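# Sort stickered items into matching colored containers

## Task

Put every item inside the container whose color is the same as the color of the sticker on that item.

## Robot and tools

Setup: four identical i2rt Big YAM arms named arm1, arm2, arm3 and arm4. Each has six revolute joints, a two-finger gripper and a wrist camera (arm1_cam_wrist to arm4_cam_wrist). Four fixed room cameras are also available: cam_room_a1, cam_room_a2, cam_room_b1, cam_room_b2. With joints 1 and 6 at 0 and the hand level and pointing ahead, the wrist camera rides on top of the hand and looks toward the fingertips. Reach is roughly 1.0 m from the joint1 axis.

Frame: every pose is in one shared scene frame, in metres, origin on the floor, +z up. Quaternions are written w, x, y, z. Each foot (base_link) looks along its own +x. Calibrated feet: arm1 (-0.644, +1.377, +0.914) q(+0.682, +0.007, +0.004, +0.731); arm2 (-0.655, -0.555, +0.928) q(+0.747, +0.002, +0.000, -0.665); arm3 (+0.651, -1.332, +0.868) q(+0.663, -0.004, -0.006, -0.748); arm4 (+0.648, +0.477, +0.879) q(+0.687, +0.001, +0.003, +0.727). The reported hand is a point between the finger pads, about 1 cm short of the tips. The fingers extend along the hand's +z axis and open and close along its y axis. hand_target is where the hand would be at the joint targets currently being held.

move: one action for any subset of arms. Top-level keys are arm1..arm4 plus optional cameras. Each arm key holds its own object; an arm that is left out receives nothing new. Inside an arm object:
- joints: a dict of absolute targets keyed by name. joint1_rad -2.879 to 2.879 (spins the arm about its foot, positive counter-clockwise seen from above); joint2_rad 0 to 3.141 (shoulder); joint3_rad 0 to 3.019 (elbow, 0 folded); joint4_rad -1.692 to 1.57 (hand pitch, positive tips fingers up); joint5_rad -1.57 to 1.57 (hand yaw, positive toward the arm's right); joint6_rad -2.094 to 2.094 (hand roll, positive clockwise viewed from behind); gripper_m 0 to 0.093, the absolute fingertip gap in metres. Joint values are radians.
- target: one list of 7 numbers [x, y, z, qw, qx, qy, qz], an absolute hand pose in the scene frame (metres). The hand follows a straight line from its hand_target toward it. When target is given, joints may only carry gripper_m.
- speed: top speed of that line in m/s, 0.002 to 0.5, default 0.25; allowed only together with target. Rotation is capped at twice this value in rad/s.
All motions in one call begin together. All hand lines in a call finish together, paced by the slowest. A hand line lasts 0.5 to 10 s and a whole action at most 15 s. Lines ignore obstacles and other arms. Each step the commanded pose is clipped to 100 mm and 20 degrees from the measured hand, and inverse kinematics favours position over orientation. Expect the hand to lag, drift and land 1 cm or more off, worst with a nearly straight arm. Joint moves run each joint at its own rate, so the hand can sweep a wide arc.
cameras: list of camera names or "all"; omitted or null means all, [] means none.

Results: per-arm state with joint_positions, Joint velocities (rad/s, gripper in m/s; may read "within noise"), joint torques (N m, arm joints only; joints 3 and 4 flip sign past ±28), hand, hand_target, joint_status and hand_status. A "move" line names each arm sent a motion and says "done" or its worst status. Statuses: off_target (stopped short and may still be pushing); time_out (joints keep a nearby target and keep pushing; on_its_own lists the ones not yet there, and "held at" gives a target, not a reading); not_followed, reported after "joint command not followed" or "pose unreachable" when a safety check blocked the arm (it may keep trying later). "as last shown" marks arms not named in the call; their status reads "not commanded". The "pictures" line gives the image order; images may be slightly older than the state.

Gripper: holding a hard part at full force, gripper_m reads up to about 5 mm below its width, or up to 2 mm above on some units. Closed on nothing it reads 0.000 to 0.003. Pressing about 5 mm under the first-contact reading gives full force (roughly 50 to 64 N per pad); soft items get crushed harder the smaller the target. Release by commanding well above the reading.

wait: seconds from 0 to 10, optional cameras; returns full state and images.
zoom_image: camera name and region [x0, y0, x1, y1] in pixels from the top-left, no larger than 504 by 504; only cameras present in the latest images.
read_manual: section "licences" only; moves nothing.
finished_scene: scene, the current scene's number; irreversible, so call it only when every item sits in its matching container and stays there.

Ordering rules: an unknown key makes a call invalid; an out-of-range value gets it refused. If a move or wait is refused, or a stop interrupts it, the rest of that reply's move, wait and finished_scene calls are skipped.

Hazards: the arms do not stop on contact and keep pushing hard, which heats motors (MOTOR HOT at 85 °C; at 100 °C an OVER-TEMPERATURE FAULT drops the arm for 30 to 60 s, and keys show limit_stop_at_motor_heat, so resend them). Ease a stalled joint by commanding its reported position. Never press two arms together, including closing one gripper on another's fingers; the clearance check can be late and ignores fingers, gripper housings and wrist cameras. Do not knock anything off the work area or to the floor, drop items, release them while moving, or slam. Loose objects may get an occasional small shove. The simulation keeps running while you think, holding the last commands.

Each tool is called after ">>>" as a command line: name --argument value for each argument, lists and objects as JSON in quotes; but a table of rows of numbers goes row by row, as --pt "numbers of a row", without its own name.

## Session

>>> move

Scene clock: 0.00 s.
Joint torques (N m): no reading
Motor temperatures (°C): arm1=[20 23 26 23 21 21 21] | arm2=[23 24 25 22 22 20 23] | arm3=[24 23 23 23 24 23 23] | arm4=[22 22 23 22 24 21 24]
Heat: arm1: hottest joint3_rad 26 °C; arm2: hottest joint3_rad 25 °C; arm3: hottest joint1_rad 24 °C; arm4: hottest joint5_rad 24 °C.
Joint velocities: within noise
arm1.joint_positions: joint1_rad=+0.263 joint2_rad=+0.541 joint3_rad=+1.448 joint4_rad=-1.274 joint5_rad=+0.156 joint6_rad=+0.460 gripper_m=+0.09396
arm1.joint_status: not commanded
arm1.hand: x=-0.6722 y=+1.5689 z=+1.5123 quat_wxyz=(-0.269, +0.505, -0.648, -0.503) (m; scene frame)
arm1.hand_target: x=-0.6707 y=+1.5650 z=+1.5243 quat_wxyz=(-0.273, +0.499, -0.642, -0.514) (m; scene frame)
arm1.hand_status: not commanded
arm2.joint_positions: joint1_rad=+0.198 joint2_rad=+0.259 joint3_rad=+1.632 joint4_rad=-1.245 joint5_rad=-0.167 joint6_rad=+0.724 gripper_m=+0.09396
arm2.joint_status: not commanded
arm2.hand: x=-0.6328 y=-0.5393 z=+1.6268 quat_wxyz=(-0.736, -0.518, -0.413, +0.142) (m; scene frame)
arm2.hand_target: x=-0.6348 y=-0.5332 z=+1.6300 quat_wxyz=(-0.741, -0.512, -0.410, +0.144) (m; scene frame)
arm2.hand_status: not commanded
arm3.joint_positions: joint1_rad=-0.202 joint2_rad=+0.522 joint3_rad=+1.369 joint4_rad=-1.376 joint5_rad=-0.141 joint6_rad=+0.009 gripper_m=+0.09396
arm3.joint_status: not commanded
arm3.hand: x=+0.6122 y=-1.5130 z=+1.4112 quat_wxyz=(-0.346, -0.682, -0.528, +0.369) (m; scene frame)
arm3.hand_target: x=+0.6130 y=-1.5103 z=+1.4212 quat_wxyz=(-0.352, -0.676, -0.525, +0.378) (m; scene frame)
arm3.hand_status: not commanded
arm4.joint_positions: joint1_rad=+0.128 joint2_rad=+0.492 joint3_rad=+1.422 joint4_rad=-1.388 joint5_rad=-0.180 joint6_rad=-0.624 gripper_m=+0.09396
arm4.joint_status: not commanded
arm4.hand: x=+0.5903 y=+0.6373 z=+1.4468 quat_wxyz=(-0.401, +0.802, -0.272, -0.348) (m; scene frame)
arm4.hand_target: x=+0.5910 y=+0.6334 z=+1.4564 quat_wxyz=(-0.410, +0.797, -0.269, -0.353) (m; scene frame)
arm4.hand_status: not commanded
pictures: arm1_cam_wrist, arm2_cam_wrist, arm3_cam_wrist, arm4_cam_wrist, cam_room_a1, cam_room_a2, cam_room_b1, cam_room_b2
Images, in order (width x height): arm1_cam_wrist 672x504, arm2_cam_wrist 672x504, arm3_cam_wrist 672x504, arm4_cam_wrist 672x504, cam_room_a1 672x504, cam_room_a2 672x504, cam_room_b1 672x504, cam_room_b2 672x504.

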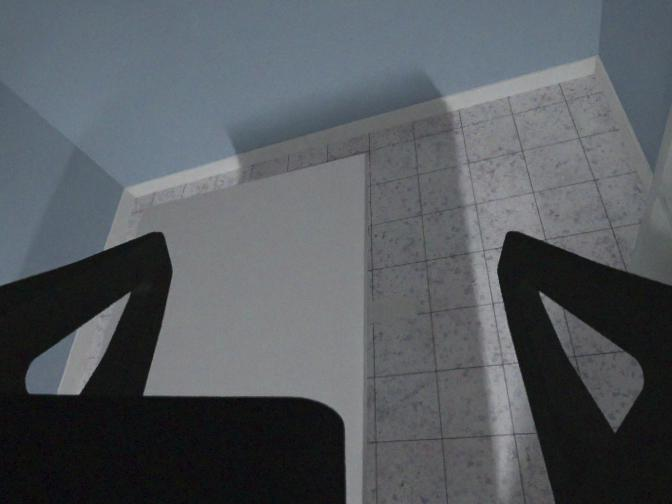

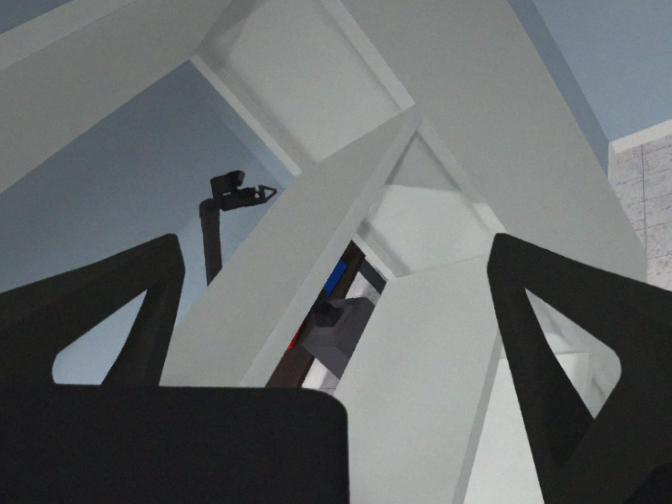

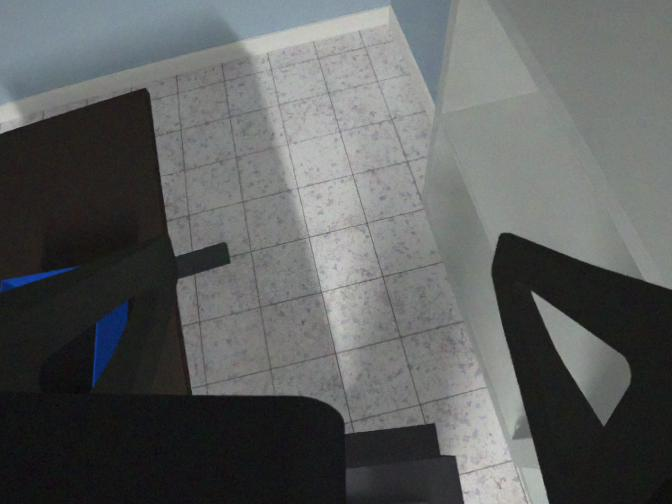

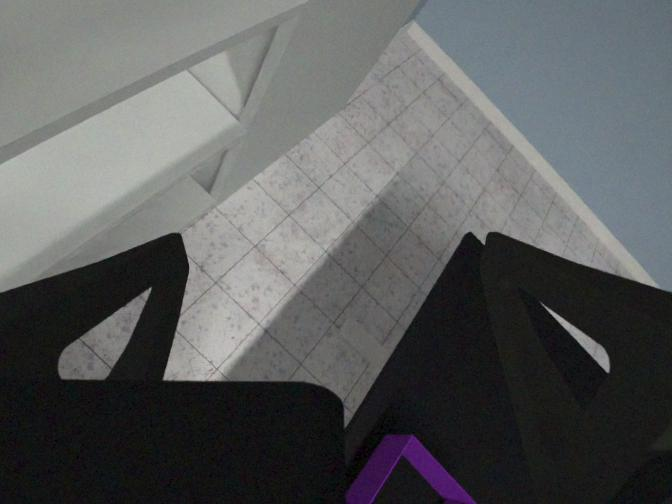

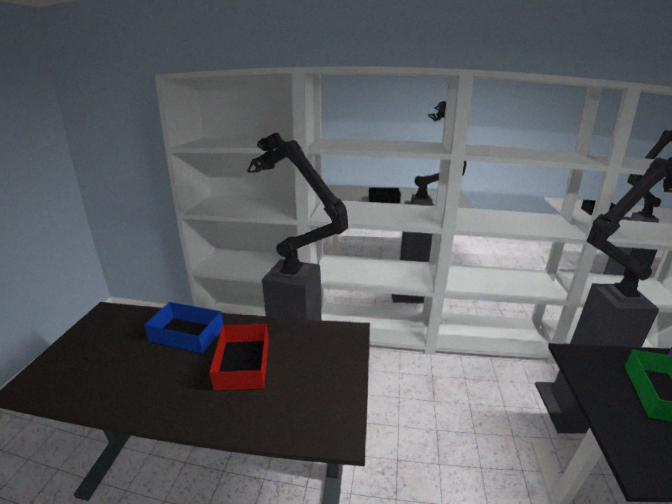

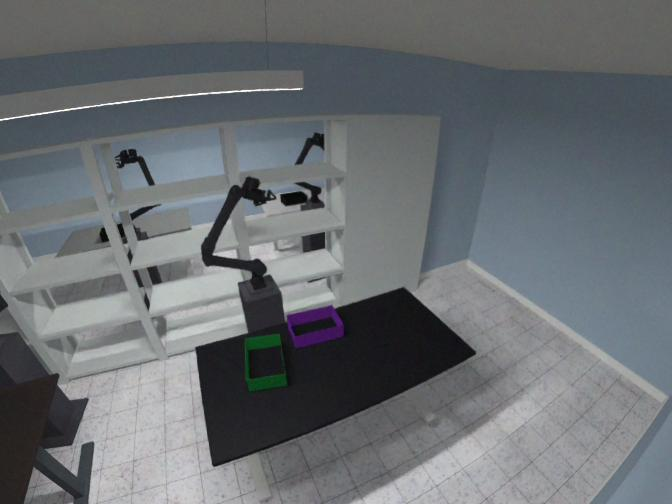

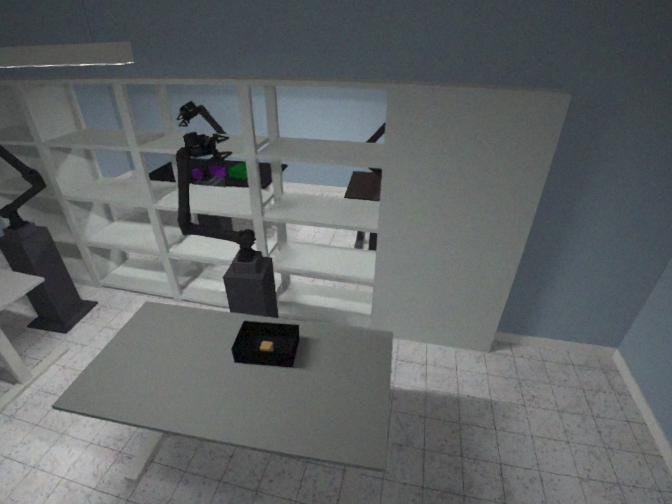

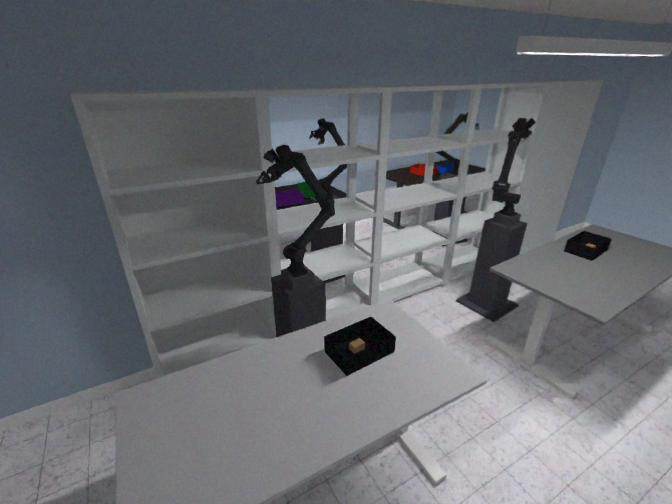

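>>> move --arm1 '{"joints":{"joint1_rad":1.4,"joint2_rad":1.8,"joint3_rad":1.7,"joint4_rad":-1.47,"joint5_rad":0,"joint6_rad":-0.15}}' --arm2 '{"joints":{"joint1_rad":-1.75,"joint2_rad":1.8,"joint3_rad":1.7,"joint4_rad":-1.47,"joint5_rad":0,"joint6_rad":-0.1}}' --arm3 '{"joints":{"joint1_rad":1.4,"joint2_rad":1.8,"joint3_rad":1.7,"joint4_rad":-1.47,"joint5_rad":0,"joint6_rad":-0.2}}' --arm4 '{"joints":{"joint1_rad":-1.6,"joint2_rad":1.8,"joint3_rad":1.7,"joint4_rad":-1.47,"joint5_rad":0,"joint6_rad":0}}' --cameras '["arm1_cam_wrist","arm2_cam_wrist","arm3_cam_wrist","arm4_cam_wrist"]'

Scene clock: 9.20 s.
Joint torques (N m): arm1=[-2.2 -15.68 12.94 0.17 0.07 -0.02] | arm2=[1.14 -18.08 10.96 0.24 -0.07 -0.08] | arm3=[0.44 -20.89 9.99 -0.44 0.07 -0.11] | arm4=[1.08 -21.42 9.8 -0.31 0.07 0.14]
Motor temperatures (°C): arm1=[20 23 27 23 21 21 21] | arm2=[23 24 26 22 22 20 23] | arm3=[24 23 24 23 24 23 23] | arm4=[22 22 24 22 24 21 24]
Heat: arm1: hottest joint3_rad 27 °C; arm2: hottest joint3_rad 26 °C; arm3: hottest joint1_rad 24 °C; arm4: hottest joint3_rad 24 °C.
move: arm1 done; arm2 done; arm3 done; arm4 done
Joint velocities: within noise
arm1.joint_positions: joint1_rad=+1.405 joint2_rad=+1.811 joint3_rad=+1.673 joint4_rad=-1.460 joint5_rad=-0.001 joint6_rad=-0.143 gripper_m=+0.09398
arm1.joint_status: all done
arm1.hand: x=-1.1877 y=+1.4306 z=+1.1066 quat_wxyz=(+0.001, +1.000, +0.023, +0.006) (m; scene frame)
arm1.hand_target: x=-1.1919 y=+1.4337 z=+1.1227 quat_wxyz=(-0.001, +1.000, +0.024, -0.008) (m; scene frame)
arm1.hand_status: not commanded
arm2.joint_positions: joint1_rad=-1.756 joint2_rad=+1.784 joint3_rad=+1.696 joint4_rad=-1.458 joint5_rad=+0.001 joint6_rad=-0.085 gripper_m=+0.09398
arm2.joint_status: all done
arm2.hand: x=-1.2091 y=-0.5174 z=+1.1340 quat_wxyz=(+0.003, -1.000, -0.009, +0.011) (m; scene frame)
arm2.hand_target: x=-1.2086 y=-0.5210 z=+1.1271 quat_wxyz=(+0.002, -1.000, -0.019, -0.001) (m; scene frame)
arm2.hand_status: not commanded
arm3.joint_positions: joint1_rad=+1.411 joint2_rad=+1.814 joint3_rad=+1.685 joint4_rad=-1.462 joint5_rad=-0.001 joint6_rad=-0.194 gripper_m=+0.09398
arm3.joint_status: all done
arm3.hand: x=+1.1819 y=-1.4822 z=+1.0573 quat_wxyz=(+0.008, -0.043, -0.999, +0.004) (m; scene frame)
arm3.hand_target: x=+1.1814 y=-1.4887 z=+1.0701 quat_wxyz=(-0.001, -0.046, -0.999, +0.007) (m; scene frame)
arm3.hand_status: not commanded
arm4.joint_positions: joint1_rad=-1.603 joint2_rad=+1.815 joint3_rad=+1.677 joint4_rad=-1.460 joint5_rad=+0.001 joint6_rad=-0.011 gripper_m=+0.09398
arm4.joint_status: all done
arm4.hand: x=+1.1996 y=+0.4907 z=+1.0597 quat_wxyz=(+0.016, +0.017, -1.000, +0.002) (m; scene frame)
arm4.hand_target: x=+1.2029 y=+0.4926 z=+1.0763 quat_wxyz=(+0.002, +0.014, -1.000, +0.002) (m; scene frame)
arm4.hand_status: not commanded
pictures: arm1_cam_wrist, arm2_cam_wrist, arm3_cam_wrist, arm4_cam_wrist
Images, in order (width x height): arm1_cam_wrist 672x504, arm2_cam_wrist 672x504, arm3_cam_wrist 672x504, arm4_cam_wrist 672x504.

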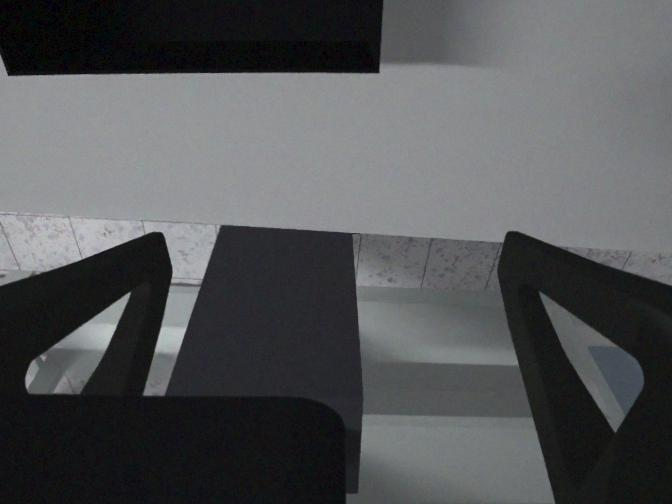

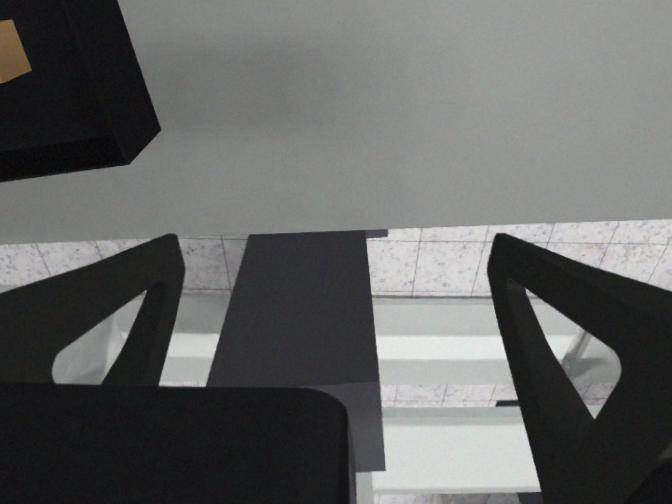

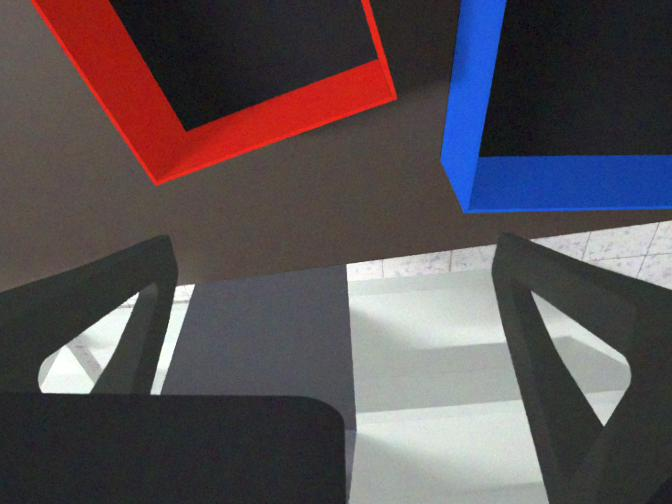

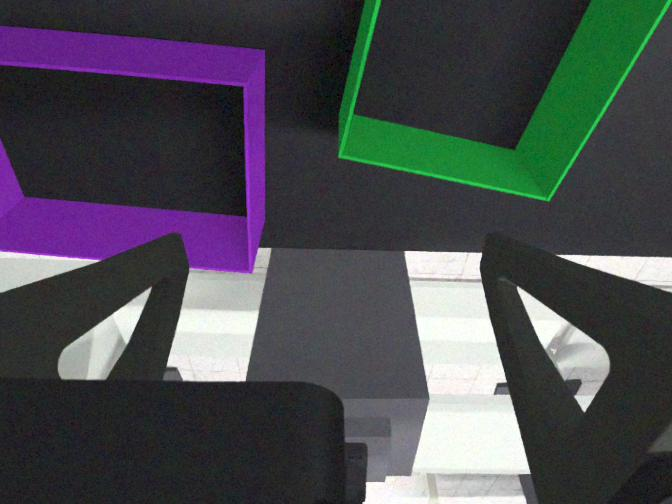

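>>> move --arm1 '{"target":[-1.29,1.31,1.06,0,1,0,0],"speed":0.4}' --arm2 '{"target":[-1.18,-0.81,0.95,0,1,0,0],"speed":0.4}' --cameras '["arm1_cam_wrist","arm2_cam_wrist"]'

Scene clock: 15.77 s.
Joint torques (N m): arm1=[-1.73 -17.38 15.68 0.06 0 0.06] | arm2=[0.32 -20.13 11.28 1.11 -0.02 0.22] | arm3=[0.38 -20.78 9.96 -0.4 0.08 -0.11] | arm4=[1.03 -20.89 9.89 -0.43 0.06 0.14]
Motor temperatures (°C): arm1=[20 24 27 23 21 21 21] | arm2=[23 25 27 22 22 20 23] | arm3=[24 24 25 23 24 23 23] | arm4=[22 22 25 22 24 21 24]
Heat: arm1: hottest joint3_rad 27 °C; arm2: hottest joint3_rad 27 °C; arm3: hottest joint3_rad 25 °C; arm4: hottest joint3_rad 25 °C.
move: arm1 off_target; arm2 off_target
Joint velocities: within noise
arm1.joint_positions: joint1_rad=+1.604 joint2_rad=+2.099 joint3_rad=+1.947 joint4_rad=-1.474 joint5_rad=-0.004 joint6_rad=+0.094 gripper_m=+0.09398
arm1.joint_status: not commanded
arm1.hand: x=-1.2740 y=+1.3123 z=+1.0440 quat_wxyz=(-0.002, +1.000, +0.004, +0.019) (m; scene frame)
arm1.hand_target: x=-1.2890 y=+1.3102 z=+1.0601 quat_wxyz=(+0.000, +1.000, +0.000, -0.001) (m; scene frame)
arm1.hand_status: off_target (0.023 m and 2.3 deg from the pose sent, 0.165 m and 2.7 deg at the start)
arm2.joint_positions: joint1_rad=-1.230 joint2_rad=+1.994 joint3_rad=+1.506 joint4_rad=-1.102 joint5_rad=-0.001 joint6_rad=+0.437 gripper_m=+0.09398
arm2.joint_status: not commanded
arm2.hand: x=-1.1681 y=-0.8077 z=+0.9490 quat_wxyz=(+0.005, -1.000, -0.010, -0.010) (m; scene frame)
arm2.hand_target: x=-1.1798 y=-0.8098 z=+0.9501 quat_wxyz=(+0.000, -1.000, +0.000, +0.000) (m; scene frame)
arm2.hand_status: off_target (0.012 m and 1.8 deg from the pose sent, 0.347 m and 1.7 deg at the start)
arm3, arm4: as last shown
pictures: arm1_cam_wrist, arm2_cam_wrist
Images, in order (width x height): arm1_cam_wrist 672x504, arm2_cam_wrist 672x504.

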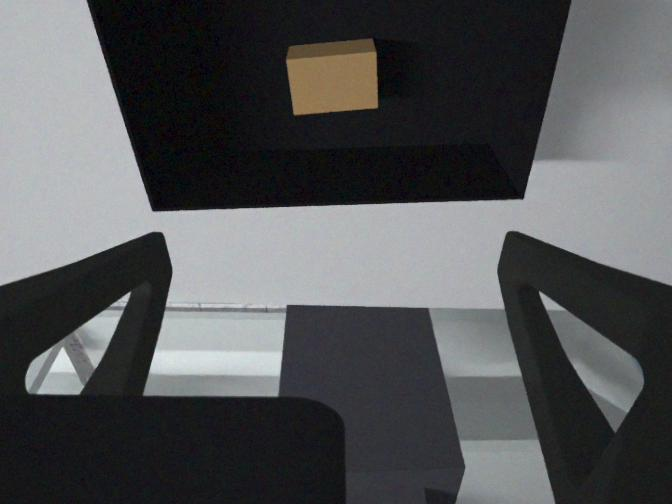

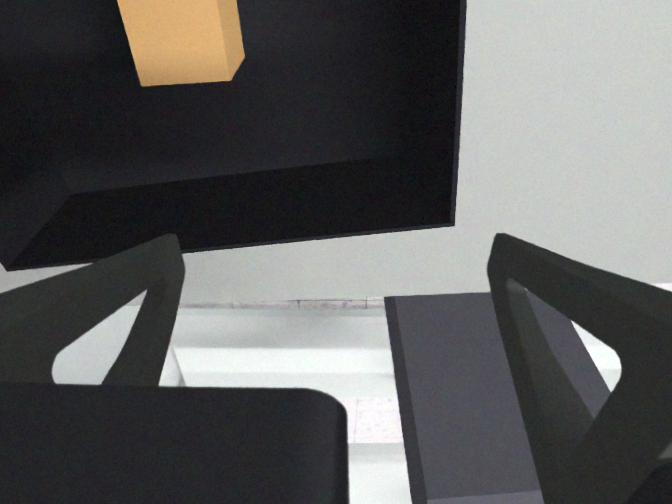

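>>> move --arm1 '{"target":[-1.25,1.31,0.9,0,0.731,-0.682,0],"speed":0.4}' --arm2 '{"target":[-1.215,-0.887,0.95,0,1,0.035,0],"speed":0.4}' --cameras '["arm1_cam_wrist","arm2_cam_wrist"]'

Scene clock: 28.83 s.
Joint torques (N m): arm1=[-1.49 -16.73 9.2 0.77 0.15 0.13] | arm2=[1.32 -20.13 14.43 0.17 0 0.21] | arm3=[0.26 -20.72 9.95 -0.39 0.07 -0.1] | arm4=[0.73 -21.3 9.83 -0.42 0.06 0.17]
Motor temperatures (°C): arm1=[20 24 29 23 21 21 21] | arm2=[23 25 29 22 22 20 23] | arm3=[24 25 25 23 24 23 23] | arm4=[22 23 27 22 24 21 24]
Heat: arm1: hottest joint3_rad 29 °C; arm2: hottest joint3_rad 29 °C; arm3: hottest joint2_rad 25 °C; arm4: hottest joint3_rad 27 °C.
move: arm1 done; arm2 off_target
Joint velocities: within noise
arm1.joint_positions: joint1_rad=+1.604 joint2_rad=+2.127 joint3_rad=+1.612 joint4_rad=-1.074 joint5_rad=-0.006 joint6_rad=+1.603 gripper_m=+0.09398
arm1.joint_status: not commanded
arm1.hand: x=-1.2482 y=+1.3152 z=+0.9058 quat_wxyz=(+0.000, +0.731, -0.682, +0.001) (m; scene frame)
arm1.hand_target: x=-1.2499 y=+1.3101 z=+0.9001 quat_wxyz=(+0.000, +0.731, -0.682, +0.000) (m; scene frame)
arm1.hand_status: done (0.008 m and 0.2 deg from the pose sent, 0.146 m and 86.5 deg at the start)
arm2.joint_positions: joint1_rad=-1.161 joint2_rad=+2.132 joint3_rad=+1.754 joint4_rad=-1.193 joint5_rad=-0.001 joint6_rad=+0.450 gripper_m=+0.09398
arm2.joint_status: not commanded
arm2.hand: x=-1.2047 y=-0.8749 z=+0.9542 quat_wxyz=(+0.001, -0.999, -0.038, -0.001) (m; scene frame)
arm2.hand_target: x=-1.2144 y=-0.8866 z=+0.9501 quat_wxyz=(+0.000, -0.999, -0.035, +0.001) (m; scene frame)
arm2.hand_status: off_target (0.016 m and 0.4 deg from the pose sent, 0.092 m and 3.1 deg at the start)
arm3, arm4: as last shown
pictures: arm1_cam_wrist, arm2_cam_wrist
Images, in order (width x height): arm1_cam_wrist 672x504, arm2_cam_wrist 672x504.

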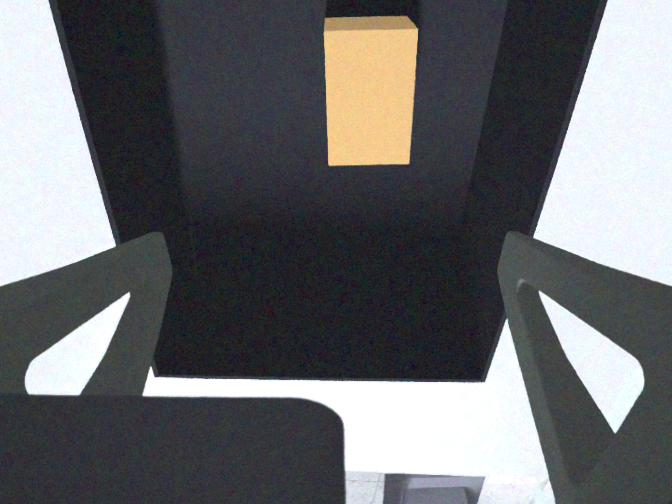

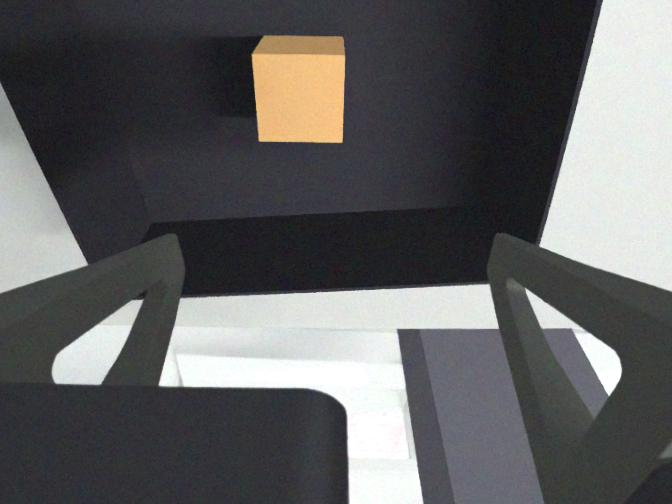

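>>> move --arm1 '{"target":[-1.235,1.302,0.835,0,0.731,-0.682,0],"speed":0.25}' --arm2 '{"target":[-1.192,-0.902,0.86,0,0.9994,0.035,0],"speed":0.25}' --cameras '["arm1_cam_wrist","arm2_cam_wrist"]'

Scene clock: 38.60 s.
Joint torques (N m): arm1=[-1.38 -17.61 8.76 0.68 0.18 0.12] | arm2=[0.79 -22.24 9.09 1.18 0.02 0.21] | arm3=[0.21 -20.72 9.96 -0.44 0.08 -0.11] | arm4=[1.08 -21.3 9.85 -0.43 0.03 0.16]
Motor temperatures (°C): arm1=[20 24 29 23 21 21 21] | arm2=[23 25 30 22 22 20 23] | arm3=[24 25 26 23 24 23 23] | arm4=[22 23 28 22 24 21 24]
Heat: arm1: hottest joint3_rad 29 °C; arm2: hottest joint3_rad 30 °C; arm3: hottest joint3_rad 26 °C; arm4: hottest joint3_rad 28 °C.
move: arm1 done; arm2 off_target
Joint velocities: within noise
arm1.joint_positions: joint1_rad=+1.621 joint2_rad=+2.202 joint3_rad=+1.520 joint4_rad=-0.922 joint5_rad=-0.006 joint6_rad=+1.620 gripper_m=+0.09398
arm1.joint_status: not commanded
arm1.hand: x=-1.2294 y=+1.3073 z=+0.8327 quat_wxyz=(-0.007, +0.731, -0.682, +0.006) (m; scene frame)
arm1.hand_target: x=-1.2349 y=+1.3019 z=+0.8351 quat_wxyz=(+0.000, +0.731, -0.682, +0.000) (m; scene frame)
arm1.hand_status: done (0.008 m and 1.0 deg from the pose sent, 0.073 m and 0.2 deg at the start)
arm2.joint_positions: joint1_rad=-1.114 joint2_rad=+2.236 joint3_rad=+1.701 joint4_rad=-1.026 joint5_rad=-0.001 joint6_rad=+0.489 gripper_m=+0.09398
arm2.joint_status: not commanded
arm2.hand: x=-1.1926 y=-0.9021 z=+0.8716 quat_wxyz=(-0.001, -0.999, -0.042, +0.003) (m; scene frame)
arm2.hand_target: x=-1.1918 y=-0.9017 z=+0.8600 quat_wxyz=(+0.000, -0.999, -0.035, +0.000) (m; scene frame)
arm2.hand_status: off_target (0.012 m and 0.9 deg from the pose sent, 0.099 m and 0.4 deg at the start)
arm3, arm4: as last shown
pictures: arm1_cam_wrist, arm2_cam_wrist
Images, in order (width x height): arm1_cam_wrist 672x504, arm2_cam_wrist 672x504.

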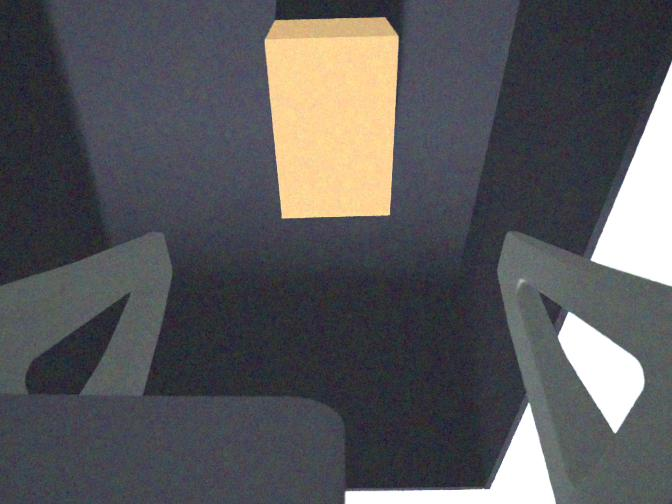

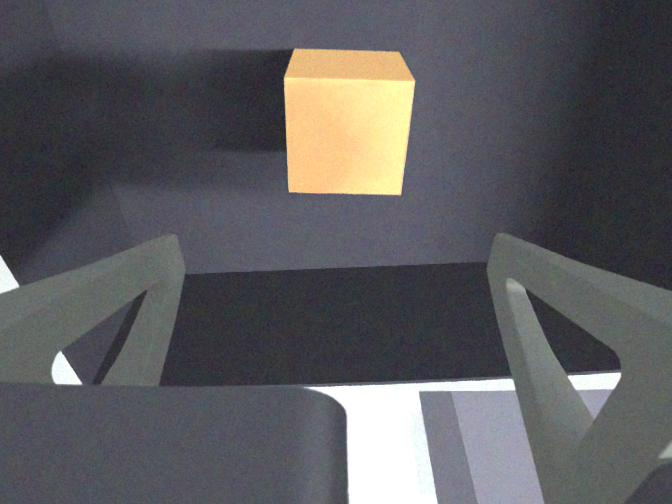

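>>> move --arm1 '{"target":[-1.237,1.309,0.747,0,0.731,-0.682,0],"speed":0.2}' --arm2 '{"target":[-1.188,-0.897,0.748,0,0.9994,0.035,0],"speed":0.2}' --cameras '["arm1_cam_wrist","arm2_cam_wrist"]'

>>> move --arm1 '{"joints":{"gripper_m":0.03}}' --arm2 '{"joints":{"gripper_m":0.04}}' --cameras '["arm1_cam_wrist","arm2_cam_wrist"]'

Scene clock: 44.40 s.
Joint torques (N m): arm1=[-1.9 -17.73 8.23 0.66 0.19 -0.02] | arm2=[0.5 -23.18 8.5 1.16 0.01 0.18] | arm3=[0.21 -20.89 9.95 -0.44 0.09 -0.1] | arm4=[0.56 -21.13 9.73 -0.42 0.07 0.16]
Motor temperatures (°C): arm1=[20 24 29 23 21 21 21] | arm2=[23 26 30 22 22 20 23] | arm3=[24 25 26 23 24 23 23] | arm4=[22 23 28 22 24 21 24]
Heat: arm1: hottest joint3_rad 29 °C; arm2: hottest joint3_rad 30 °C; arm3: hottest joint3_rad 26 °C; arm4: hottest joint3_rad 28 °C.
move: arm1 off_target; arm2 done
Joint velocities: within noise
arm1.joint_positions: joint1_rad=+1.621 joint2_rad=+2.360 joint3_rad=+1.520 joint4_rad=-0.774 joint5_rad=-0.006 joint6_rad=+1.620 gripper_m=+0.09398
arm1.joint_status: not commanded
arm1.hand: x=-1.2252 y=+1.3082 z=+0.7419 quat_wxyz=(-0.010, +0.731, -0.682, +0.010) (m; scene frame)
arm1.hand_target: x=-1.2369 y=+1.3090 z=+0.7472 quat_wxyz=(+0.000, +0.731, -0.682, +0.000) (m; scene frame)
arm1.hand_status: off_target (0.013 m and 1.6 deg from the pose sent, 0.086 m and 1.0 deg at the start)
arm2.joint_positions: joint1_rad=-1.114 joint2_rad=+2.411 joint3_rad=+1.674 joint4_rad=-0.833 joint5_rad=-0.001 joint6_rad=+0.489 gripper_m=+0.09398
arm2.joint_status: not commanded
arm2.hand: x=-1.1859 y=-0.8975 z=+0.7560 quat_wxyz=(+0.001, -0.999, -0.042, -0.001) (m; scene frame)
arm2.hand_target: x=-1.1879 y=-0.8968 z=+0.7480 quat_wxyz=(+0.000, -0.999, -0.035, +0.000) (m; scene frame)
arm2.hand_status: done (0.008 m and 0.8 deg from the pose sent, 0.124 m and 0.9 deg at the start)
arm3, arm4: as last shown
pictures: arm1_cam_wrist, arm2_cam_wrist
Images, in order (width x height): arm1_cam_wrist 672x504, arm2_cam_wrist 672x504.

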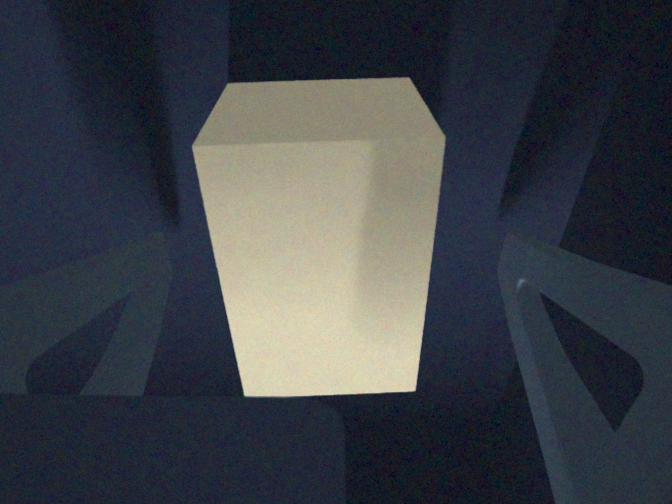

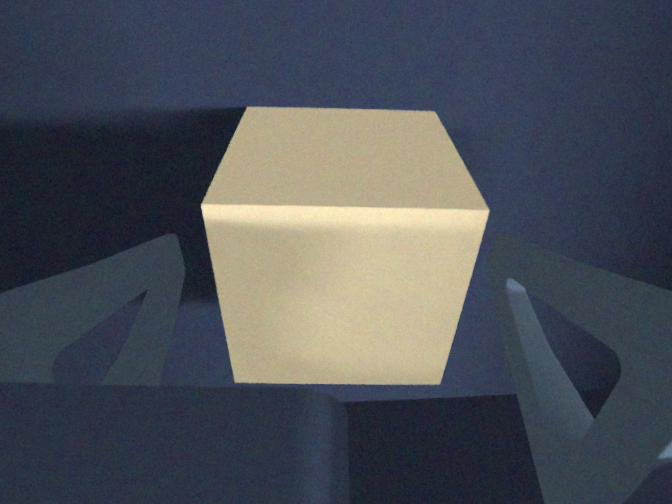

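Scene clock: 45.03 s.
Joint torques (N m): arm1=[-1.85 -18.32 8.32 0.65 0.16 -0.01] | arm2=[0.5 -23.12 8.46 1.13 0.01 0.18] | arm3=[0.21 -20.78 9.96 -0.42 0.07 -0.09] | arm4=[1.14 -21.42 9.99 -0.53 0.09 0.16]
Motor temperatures (°C): arm1=[20 24 29 23 21 21 21] | arm2=[23 26 30 22 22 20 23] | arm3=[24 25 26 23 24 23 23] | arm4=[22 23 28 22 24 21 24]
Heat: arm1: hottest joint3_rad 29 °C; arm2: hottest joint3_rad 30 °C; arm3: hottest joint3_rad 26 °C; arm4: hottest joint3_rad 28 °C.
move: arm1 off_target; arm2 off_target
Joint velocities: within noise
arm1.joint_positions: joint1_rad=+1.621 joint2_rad=+2.360 joint3_rad=+1.520 joint4_rad=-0.774 joint5_rad=-0.005 joint6_rad=+1.620 gripper_m=+0.04394
arm1.joint_status: gripper_m off_target (ended at +0.04397, target +0.03000)
arm1.hand: x=-1.2254 y=+1.3082 z=+0.7419 quat_wxyz=(-0.010, +0.731, -0.682, +0.009) (m; scene frame)
arm1.hand_target: x=-1.2368 y=+1.3090 z=+0.7472 quat_wxyz=(+0.000, +0.731, -0.682, +0.000) (m; scene frame)
arm1.hand_status: not commanded
arm2.joint_positions: joint1_rad=-1.114 joint2_rad=+2.411 joint3_rad=+1.674 joint4_rad=-0.833 joint5_rad=-0.001 joint6_rad=+0.489 gripper_m=+0.05323
arm2.joint_status: gripper_m off_target (ended at +0.05325, target +0.04000)
arm2.hand: x=-1.1860 y=-0.8976 z=+0.7560 quat_wxyz=(+0.001, -0.999, -0.042, -0.001) (m; scene frame)
arm2.hand_target: x=-1.1879 y=-0.8968 z=+0.7480 quat_wxyz=(+0.000, -0.999, -0.035, +0.000) (m; scene frame)
arm2.hand_status: not commanded
arm3, arm4: as last shown
pictures: arm1_cam_wrist, arm2_cam_wrist
Images, in order (width x height): arm1_cam_wrist 672x504, arm2_cam_wrist 672x504.

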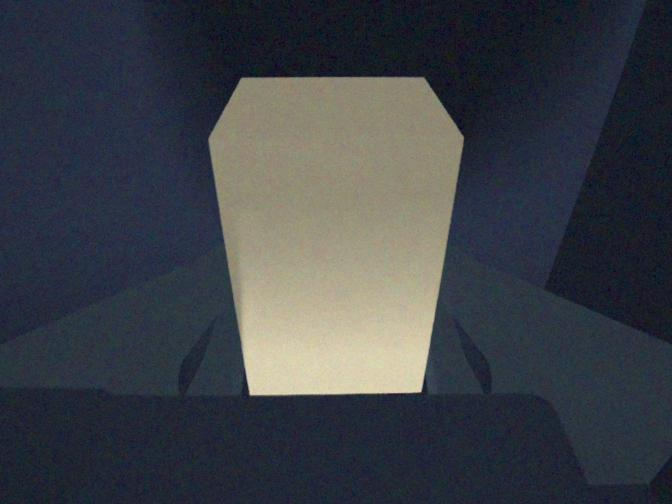

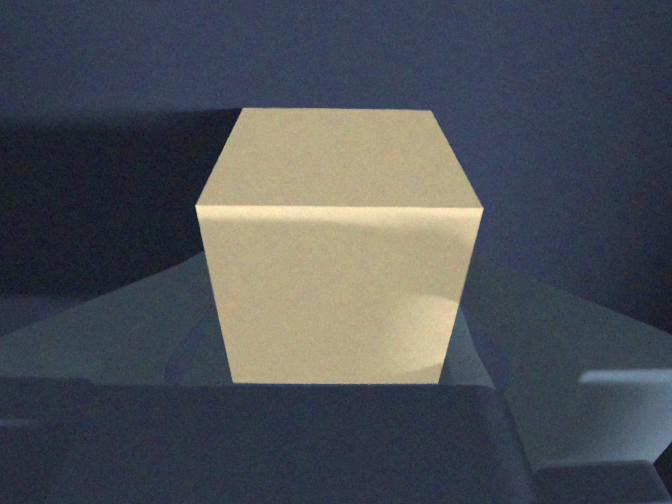

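>>> move --arm1 '{"target":[-1.235,1.309,1.04,0,0.731,-0.682,0],"speed":0.3}' --arm2 '{"target":[-1.188,-0.897,1.04,0,0.9994,0.035,0],"speed":0.3}' --cameras '[]'

>>> move --arm1 '{"joints":{"joint2_rad":0.9,"joint3_rad":1.3,"joint4_rad":-1.5,"joint5_rad":0,"joint6_rad":0}}' --arm2 '{"joints":{"joint2_rad":0.9,"joint3_rad":1.3,"joint4_rad":-1.5,"joint5_rad":0,"joint6_rad":0}}' --arm3 '{"joints":{"joint2_rad":0.9,"joint3_rad":1.3,"joint4_rad":-1.5,"joint6_rad":0}}' --arm4 '{"joints":{"joint2_rad":0.9,"joint3_rad":1.3,"joint4_rad":-1.5,"joint6_rad":0}}' --cameras '["cam_room_b1","cam_room_b2"]'

>>> zoom_image --camera "cam_room_b1" --region '[120, 100, 320, 250]'

>>> zoom_image --camera "cam_room_b2" --region '[220, 130, 420, 280]'

Scene clock: 56.63 s.
Joint torques (N m): arm1=[-2.26 -16.32 14.13 -0.17 0.16 -0.02] | arm2=[0.44 -22.89 14.11 0.1 0.01 0.17] | arm3=[0.21 -20.72 9.91 -0.39 0.09 -0.11] | arm4=[1.2 -21.13 9.91 -0.4 0.06 0.11]
Motor temperatures (°C): arm1=[20 25 30 23 21 21 22] | arm2=[23 27 30 22 22 20 23] | arm3=[24 26 26 23 24 23 23] | arm4=[22 24 29 22 24 21 24]
Heat: arm1: hottest joint3_rad 30 °C; arm2: hottest joint3_rad 30 °C; arm3: hottest joint2_rad 26 °C; arm4: hottest joint3_rad 29 °C.
move: arm1 off_target; arm2 off_target
Joint velocities: within noise
arm1.joint_positions: joint1_rad=+1.621 joint2_rad=+1.968 joint3_rad=+1.674 joint4_rad=-1.333 joint5_rad=-0.005 joint6_rad=+1.620 gripper_m=+0.04394
arm1.joint_status: not commanded
arm1.hand: x=-1.2206 y=+1.3076 z=+1.0199 quat_wxyz=(-0.016, +0.731, -0.682, +0.014) (m; scene frame)
arm1.hand_target: x=-1.2342 y=+1.3090 z=+1.0401 quat_wxyz=(+0.000, +0.731, -0.682, +0.000) (m; scene frame)
arm1.hand_status: off_target (0.025 m and 2.4 deg from the pose sent, 0.298 m and 1.6 deg at the start)
arm2.joint_positions: joint1_rad=-1.114 joint2_rad=+2.049 joint3_rad=+1.804 joint4_rad=-1.356 joint5_rad=-0.001 joint6_rad=+0.489 gripper_m=+0.05323
arm2.joint_status: not commanded
arm2.hand: x=-1.1760 y=-0.8916 z=+1.0233 quat_wxyz=(+0.009, -0.999, -0.042, -0.014) (m; scene frame)
arm2.hand_target: x=-1.1875 y=-0.8965 z=+1.0401 quat_wxyz=(+0.000, -0.999, -0.035, +0.000) (m; scene frame)
arm2.hand_status: off_target (0.021 m and 2.0 deg from the pose sent, 0.284 m and 0.8 deg at the start)
arm3, arm4: as last shown
pictures: none
No camera images: "cameras" was empty.

Scene clock: 58.37 s.
Joint torques (N m): arm1=[-2.67 -0.5 10.77 0.9 0.09 -0.04] | arm2=[0.44 -3.72 9.98 1.28 0.04 -0.07] | arm3=[0.44 -3.78 8.59 0.75 0.11 0.04] | arm4=[0.85 -3.49 8.64 0.43 0.06 0.15]
Motor temperatures (°C): arm1=[20 25 30 23 21 21 22] | arm2=[23 27 30 22 22 20 23] | arm3=[24 26 26 23 24 23 23] | arm4=[22 24 29 22 24 21 24]
Heat: arm1: hottest joint3_rad 30 °C; arm2: hottest joint3_rad 30 °C; arm3: hottest joint2_rad 26 °C; arm4: hottest joint3_rad 29 °C.
move: arm1 done; arm2 done; arm3 done; arm4 done
Joint velocities: arm1=[within noise] | arm2=[0.005 -0.044 0.002 0.007 -0.022 -0.022 0.001] | arm3=[within noise] | arm4=[within noise]
arm1.joint_positions: joint1_rad=+1.621 joint2_rad=+0.893 joint3_rad=+1.297 joint4_rad=-1.494 joint5_rad=-0.002 joint6_rad=+0.008 gripper_m=+0.04394
arm1.joint_status: all done
arm1.hand: x=-0.9374 y=+1.3407 z=+1.3191 quat_wxyz=(+0.014, +0.968, +0.054, -0.245) (m; scene frame)
arm1.hand_target: x=-0.9385 y=+1.3423 z=+1.3177 quat_wxyz=(+0.012, +0.969, +0.056, -0.241) (m; scene frame)
arm1.hand_status: not commanded
arm2.joint_positions: joint1_rad=-1.114 joint2_rad=+0.889 joint3_rad=+1.309 joint4_rad=-1.490 joint5_rad=-0.001 joint6_rad=+0.014 gripper_m=+0.05324
arm2.joint_status: all done
arm2.hand: x=-0.9103 y=-0.7206 z=+1.3343 quat_wxyz=(-0.071, -0.932, -0.268, +0.235) (m; scene frame)
arm2.hand_target: x=-0.9111 y=-0.7196 z=+1.3261 quat_wxyz=(-0.064, -0.934, -0.274, +0.222) (m; scene frame)
arm2.hand_status: not commanded
arm3.joint_positions: joint1_rad=+1.411 joint2_rad=+0.897 joint3_rad=+1.305 joint4_rad=-1.495 joint5_rad=-0.001 joint6_rad=-0.008 gripper_m=+0.09398
arm3.joint_status: all done
arm3.hand: x=+0.9421 y=-1.4102 z=+1.2717 quat_wxyz=(-0.239, -0.130, -0.961, +0.040) (m; scene frame)
arm3.hand_target: x=+0.9405 y=-1.4137 z=+1.2681 quat_wxyz=(-0.232, -0.140, -0.962, +0.041) (m; scene frame)
arm3.hand_status: not commanded
arm4.joint_positions: joint1_rad=-1.603 joint2_rad=+0.892 joint3_rad=+1.299 joint4_rad=-1.491 joint5_rad=+0.001 joint6_rad=-0.011 gripper_m=+0.09398
arm4.joint_status: all done
arm4.hand: x=+0.9524 y=+0.4854 z=+1.2796 quat_wxyz=(-0.239, +0.017, -0.971, +0.000) (m; scene frame)
arm4.hand_target: x=+0.9526 y=+0.4865 z=+1.2767 quat_wxyz=(-0.231, +0.014, -0.973, -0.001) (m; scene frame)
arm4.hand_status: not commanded
pictures: cam_room_b1, cam_room_b2
Images, in order (width x height): cam_room_b1 672x504, cam_room_b2 672x504.

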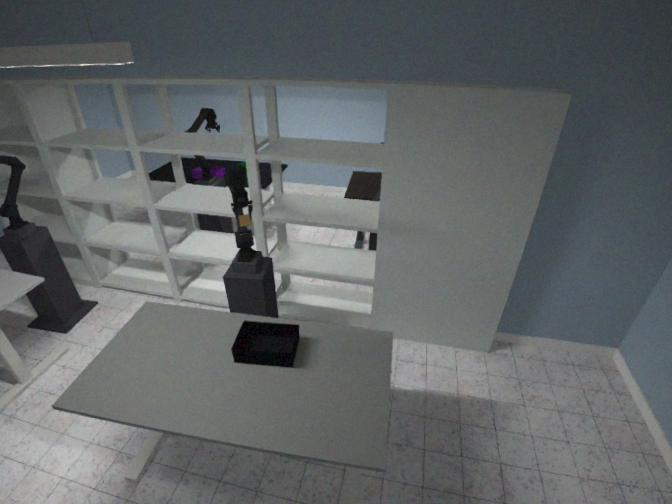

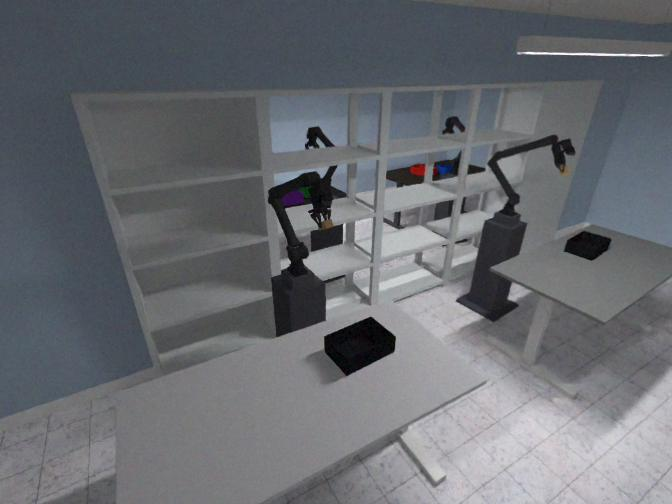

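Scaled by 2.520.

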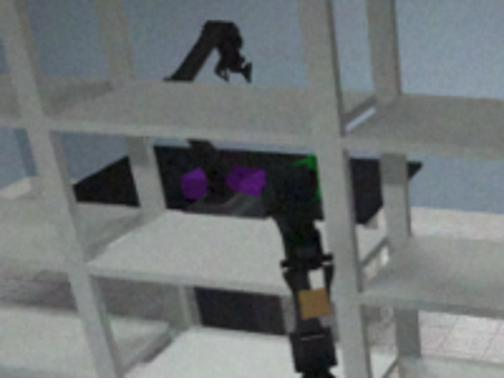

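Scaled by 2.520.

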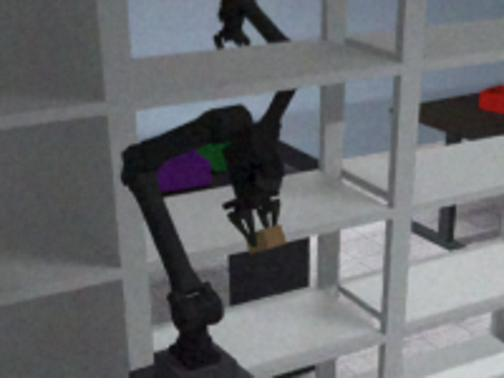

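>>> move --arm1 '{"joints":{"joint4_rad":-0.3}}' --arm2 '{"joints":{"joint4_rad":-0.3}}' --cameras '["cam_room_b1","cam_room_b2"]'

>>> zoom_image --camera "cam_room_b1" --region '[170, 120, 330, 280]'

>>> zoom_image --camera "cam_room_b2" --region '[250, 130, 410, 290]'

Scene clock: 67.70 s.
Joint torques (N m): arm1=[-2.55 -0.73 12.11 2.63 0.08 -0.03] | arm2=[0.44 -4.6 10.84 3.59 0.04 -0.08] | arm3=[0.38 -3.6 8.62 0.76 0.1 0.02] | arm4=[0.73 -3.25 8.59 0.43 0.08 0.13]
Motor temperatures (°C): arm1=[20 25 30 23 21 21 22] | arm2=[23 26 30 22 22 20 24] | arm3=[24 25 26 23 24 23 23] | arm4=[22 24 29 22 24 21 24]
Heat: arm1: hottest joint3_rad 30 °C; arm2: hottest joint3_rad 30 °C; arm3: hottest joint3_rad 26 °C; arm4: hottest joint3_rad 29 °C.
move: arm1 done; arm2 done
Joint velocities: within noise
arm1.joint_positions: joint1_rad=+1.621 joint2_rad=+0.895 joint3_rad=+1.293 joint4_rad=-0.323 joint5_rad=-0.002 joint6_rad=+0.008 gripper_m=+0.04394
arm1.joint_status: all done
arm1.hand: x=-1.0661 y=+1.3242 z=+1.5553 quat_wxyz=(+0.046, +0.673, +0.040, -0.737) (m; scene frame)
arm1.hand_target: x=-1.0671 y=+1.3265 z=+1.5631 quat_wxyz=(+0.041, +0.664, +0.039, -0.745) (m; scene frame)
arm1.hand_status: not commanded
arm2.joint_positions: joint1_rad=-1.114 joint2_rad=+0.891 joint3_rad=+1.308 joint4_rad=-0.326 joint5_rad=-0.001 joint6_rad=+0.014 gripper_m=+0.05324
arm2.joint_status: all done
arm2.hand: x=-1.0183 y=-0.7909 z=+1.5712 quat_wxyz=(-0.213, -0.649, -0.187, +0.706) (m; scene frame)
arm2.hand_target: x=-1.0238 y=-0.7923 z=+1.5693 quat_wxyz=(-0.208, -0.645, -0.190, +0.711) (m; scene frame)
arm2.hand_status: not commanded
arm3, arm4: as last shown
arm3.joint_positions: joint1_rad=+1.411 joint2_rad=+0.897 joint3_rad=+1.305 joint4_rad=-1.495 joint5_rad=-0.001 joint6_rad=-0.007 gripper_m=+0.09398
arm3.hand_target: x=+0.9405 y=-1.4137 z=+1.2681 quat_wxyz=(-0.232, -0.140, -0.962, +0.040) (m; scene frame)
pictures: cam_room_b1, cam_room_b2
Images, in order (width x height): cam_room_b1 672x504, cam_room_b2 672x504.

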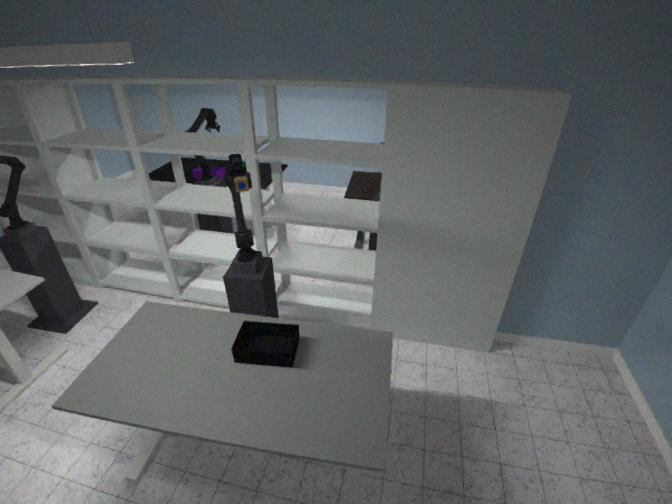

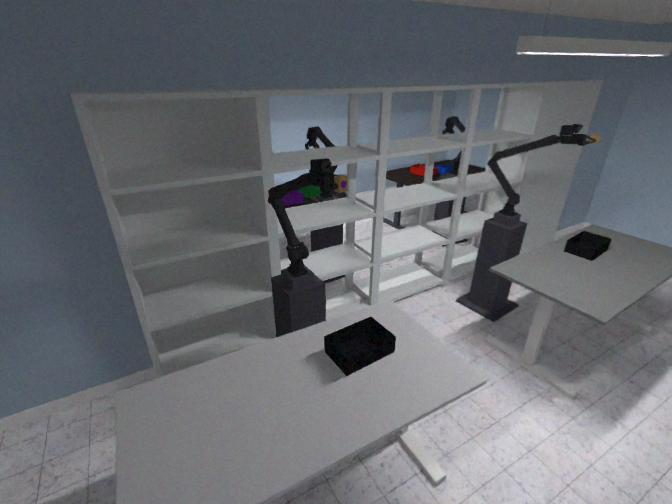

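Scaled by 3.150.

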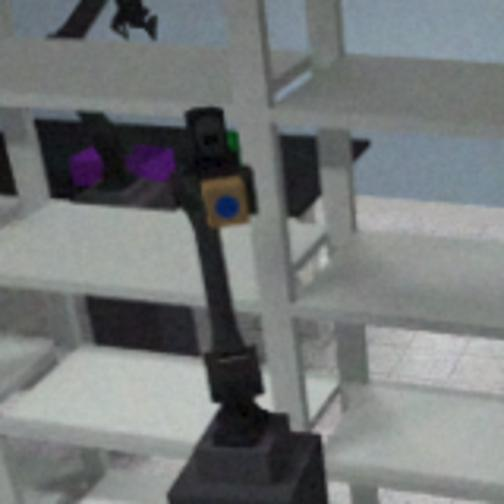

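Scaled by 3.150.

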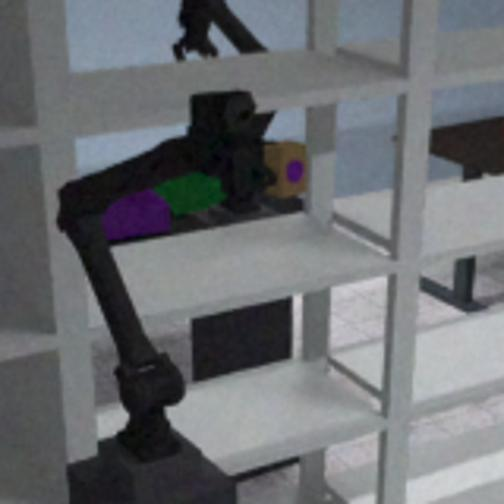

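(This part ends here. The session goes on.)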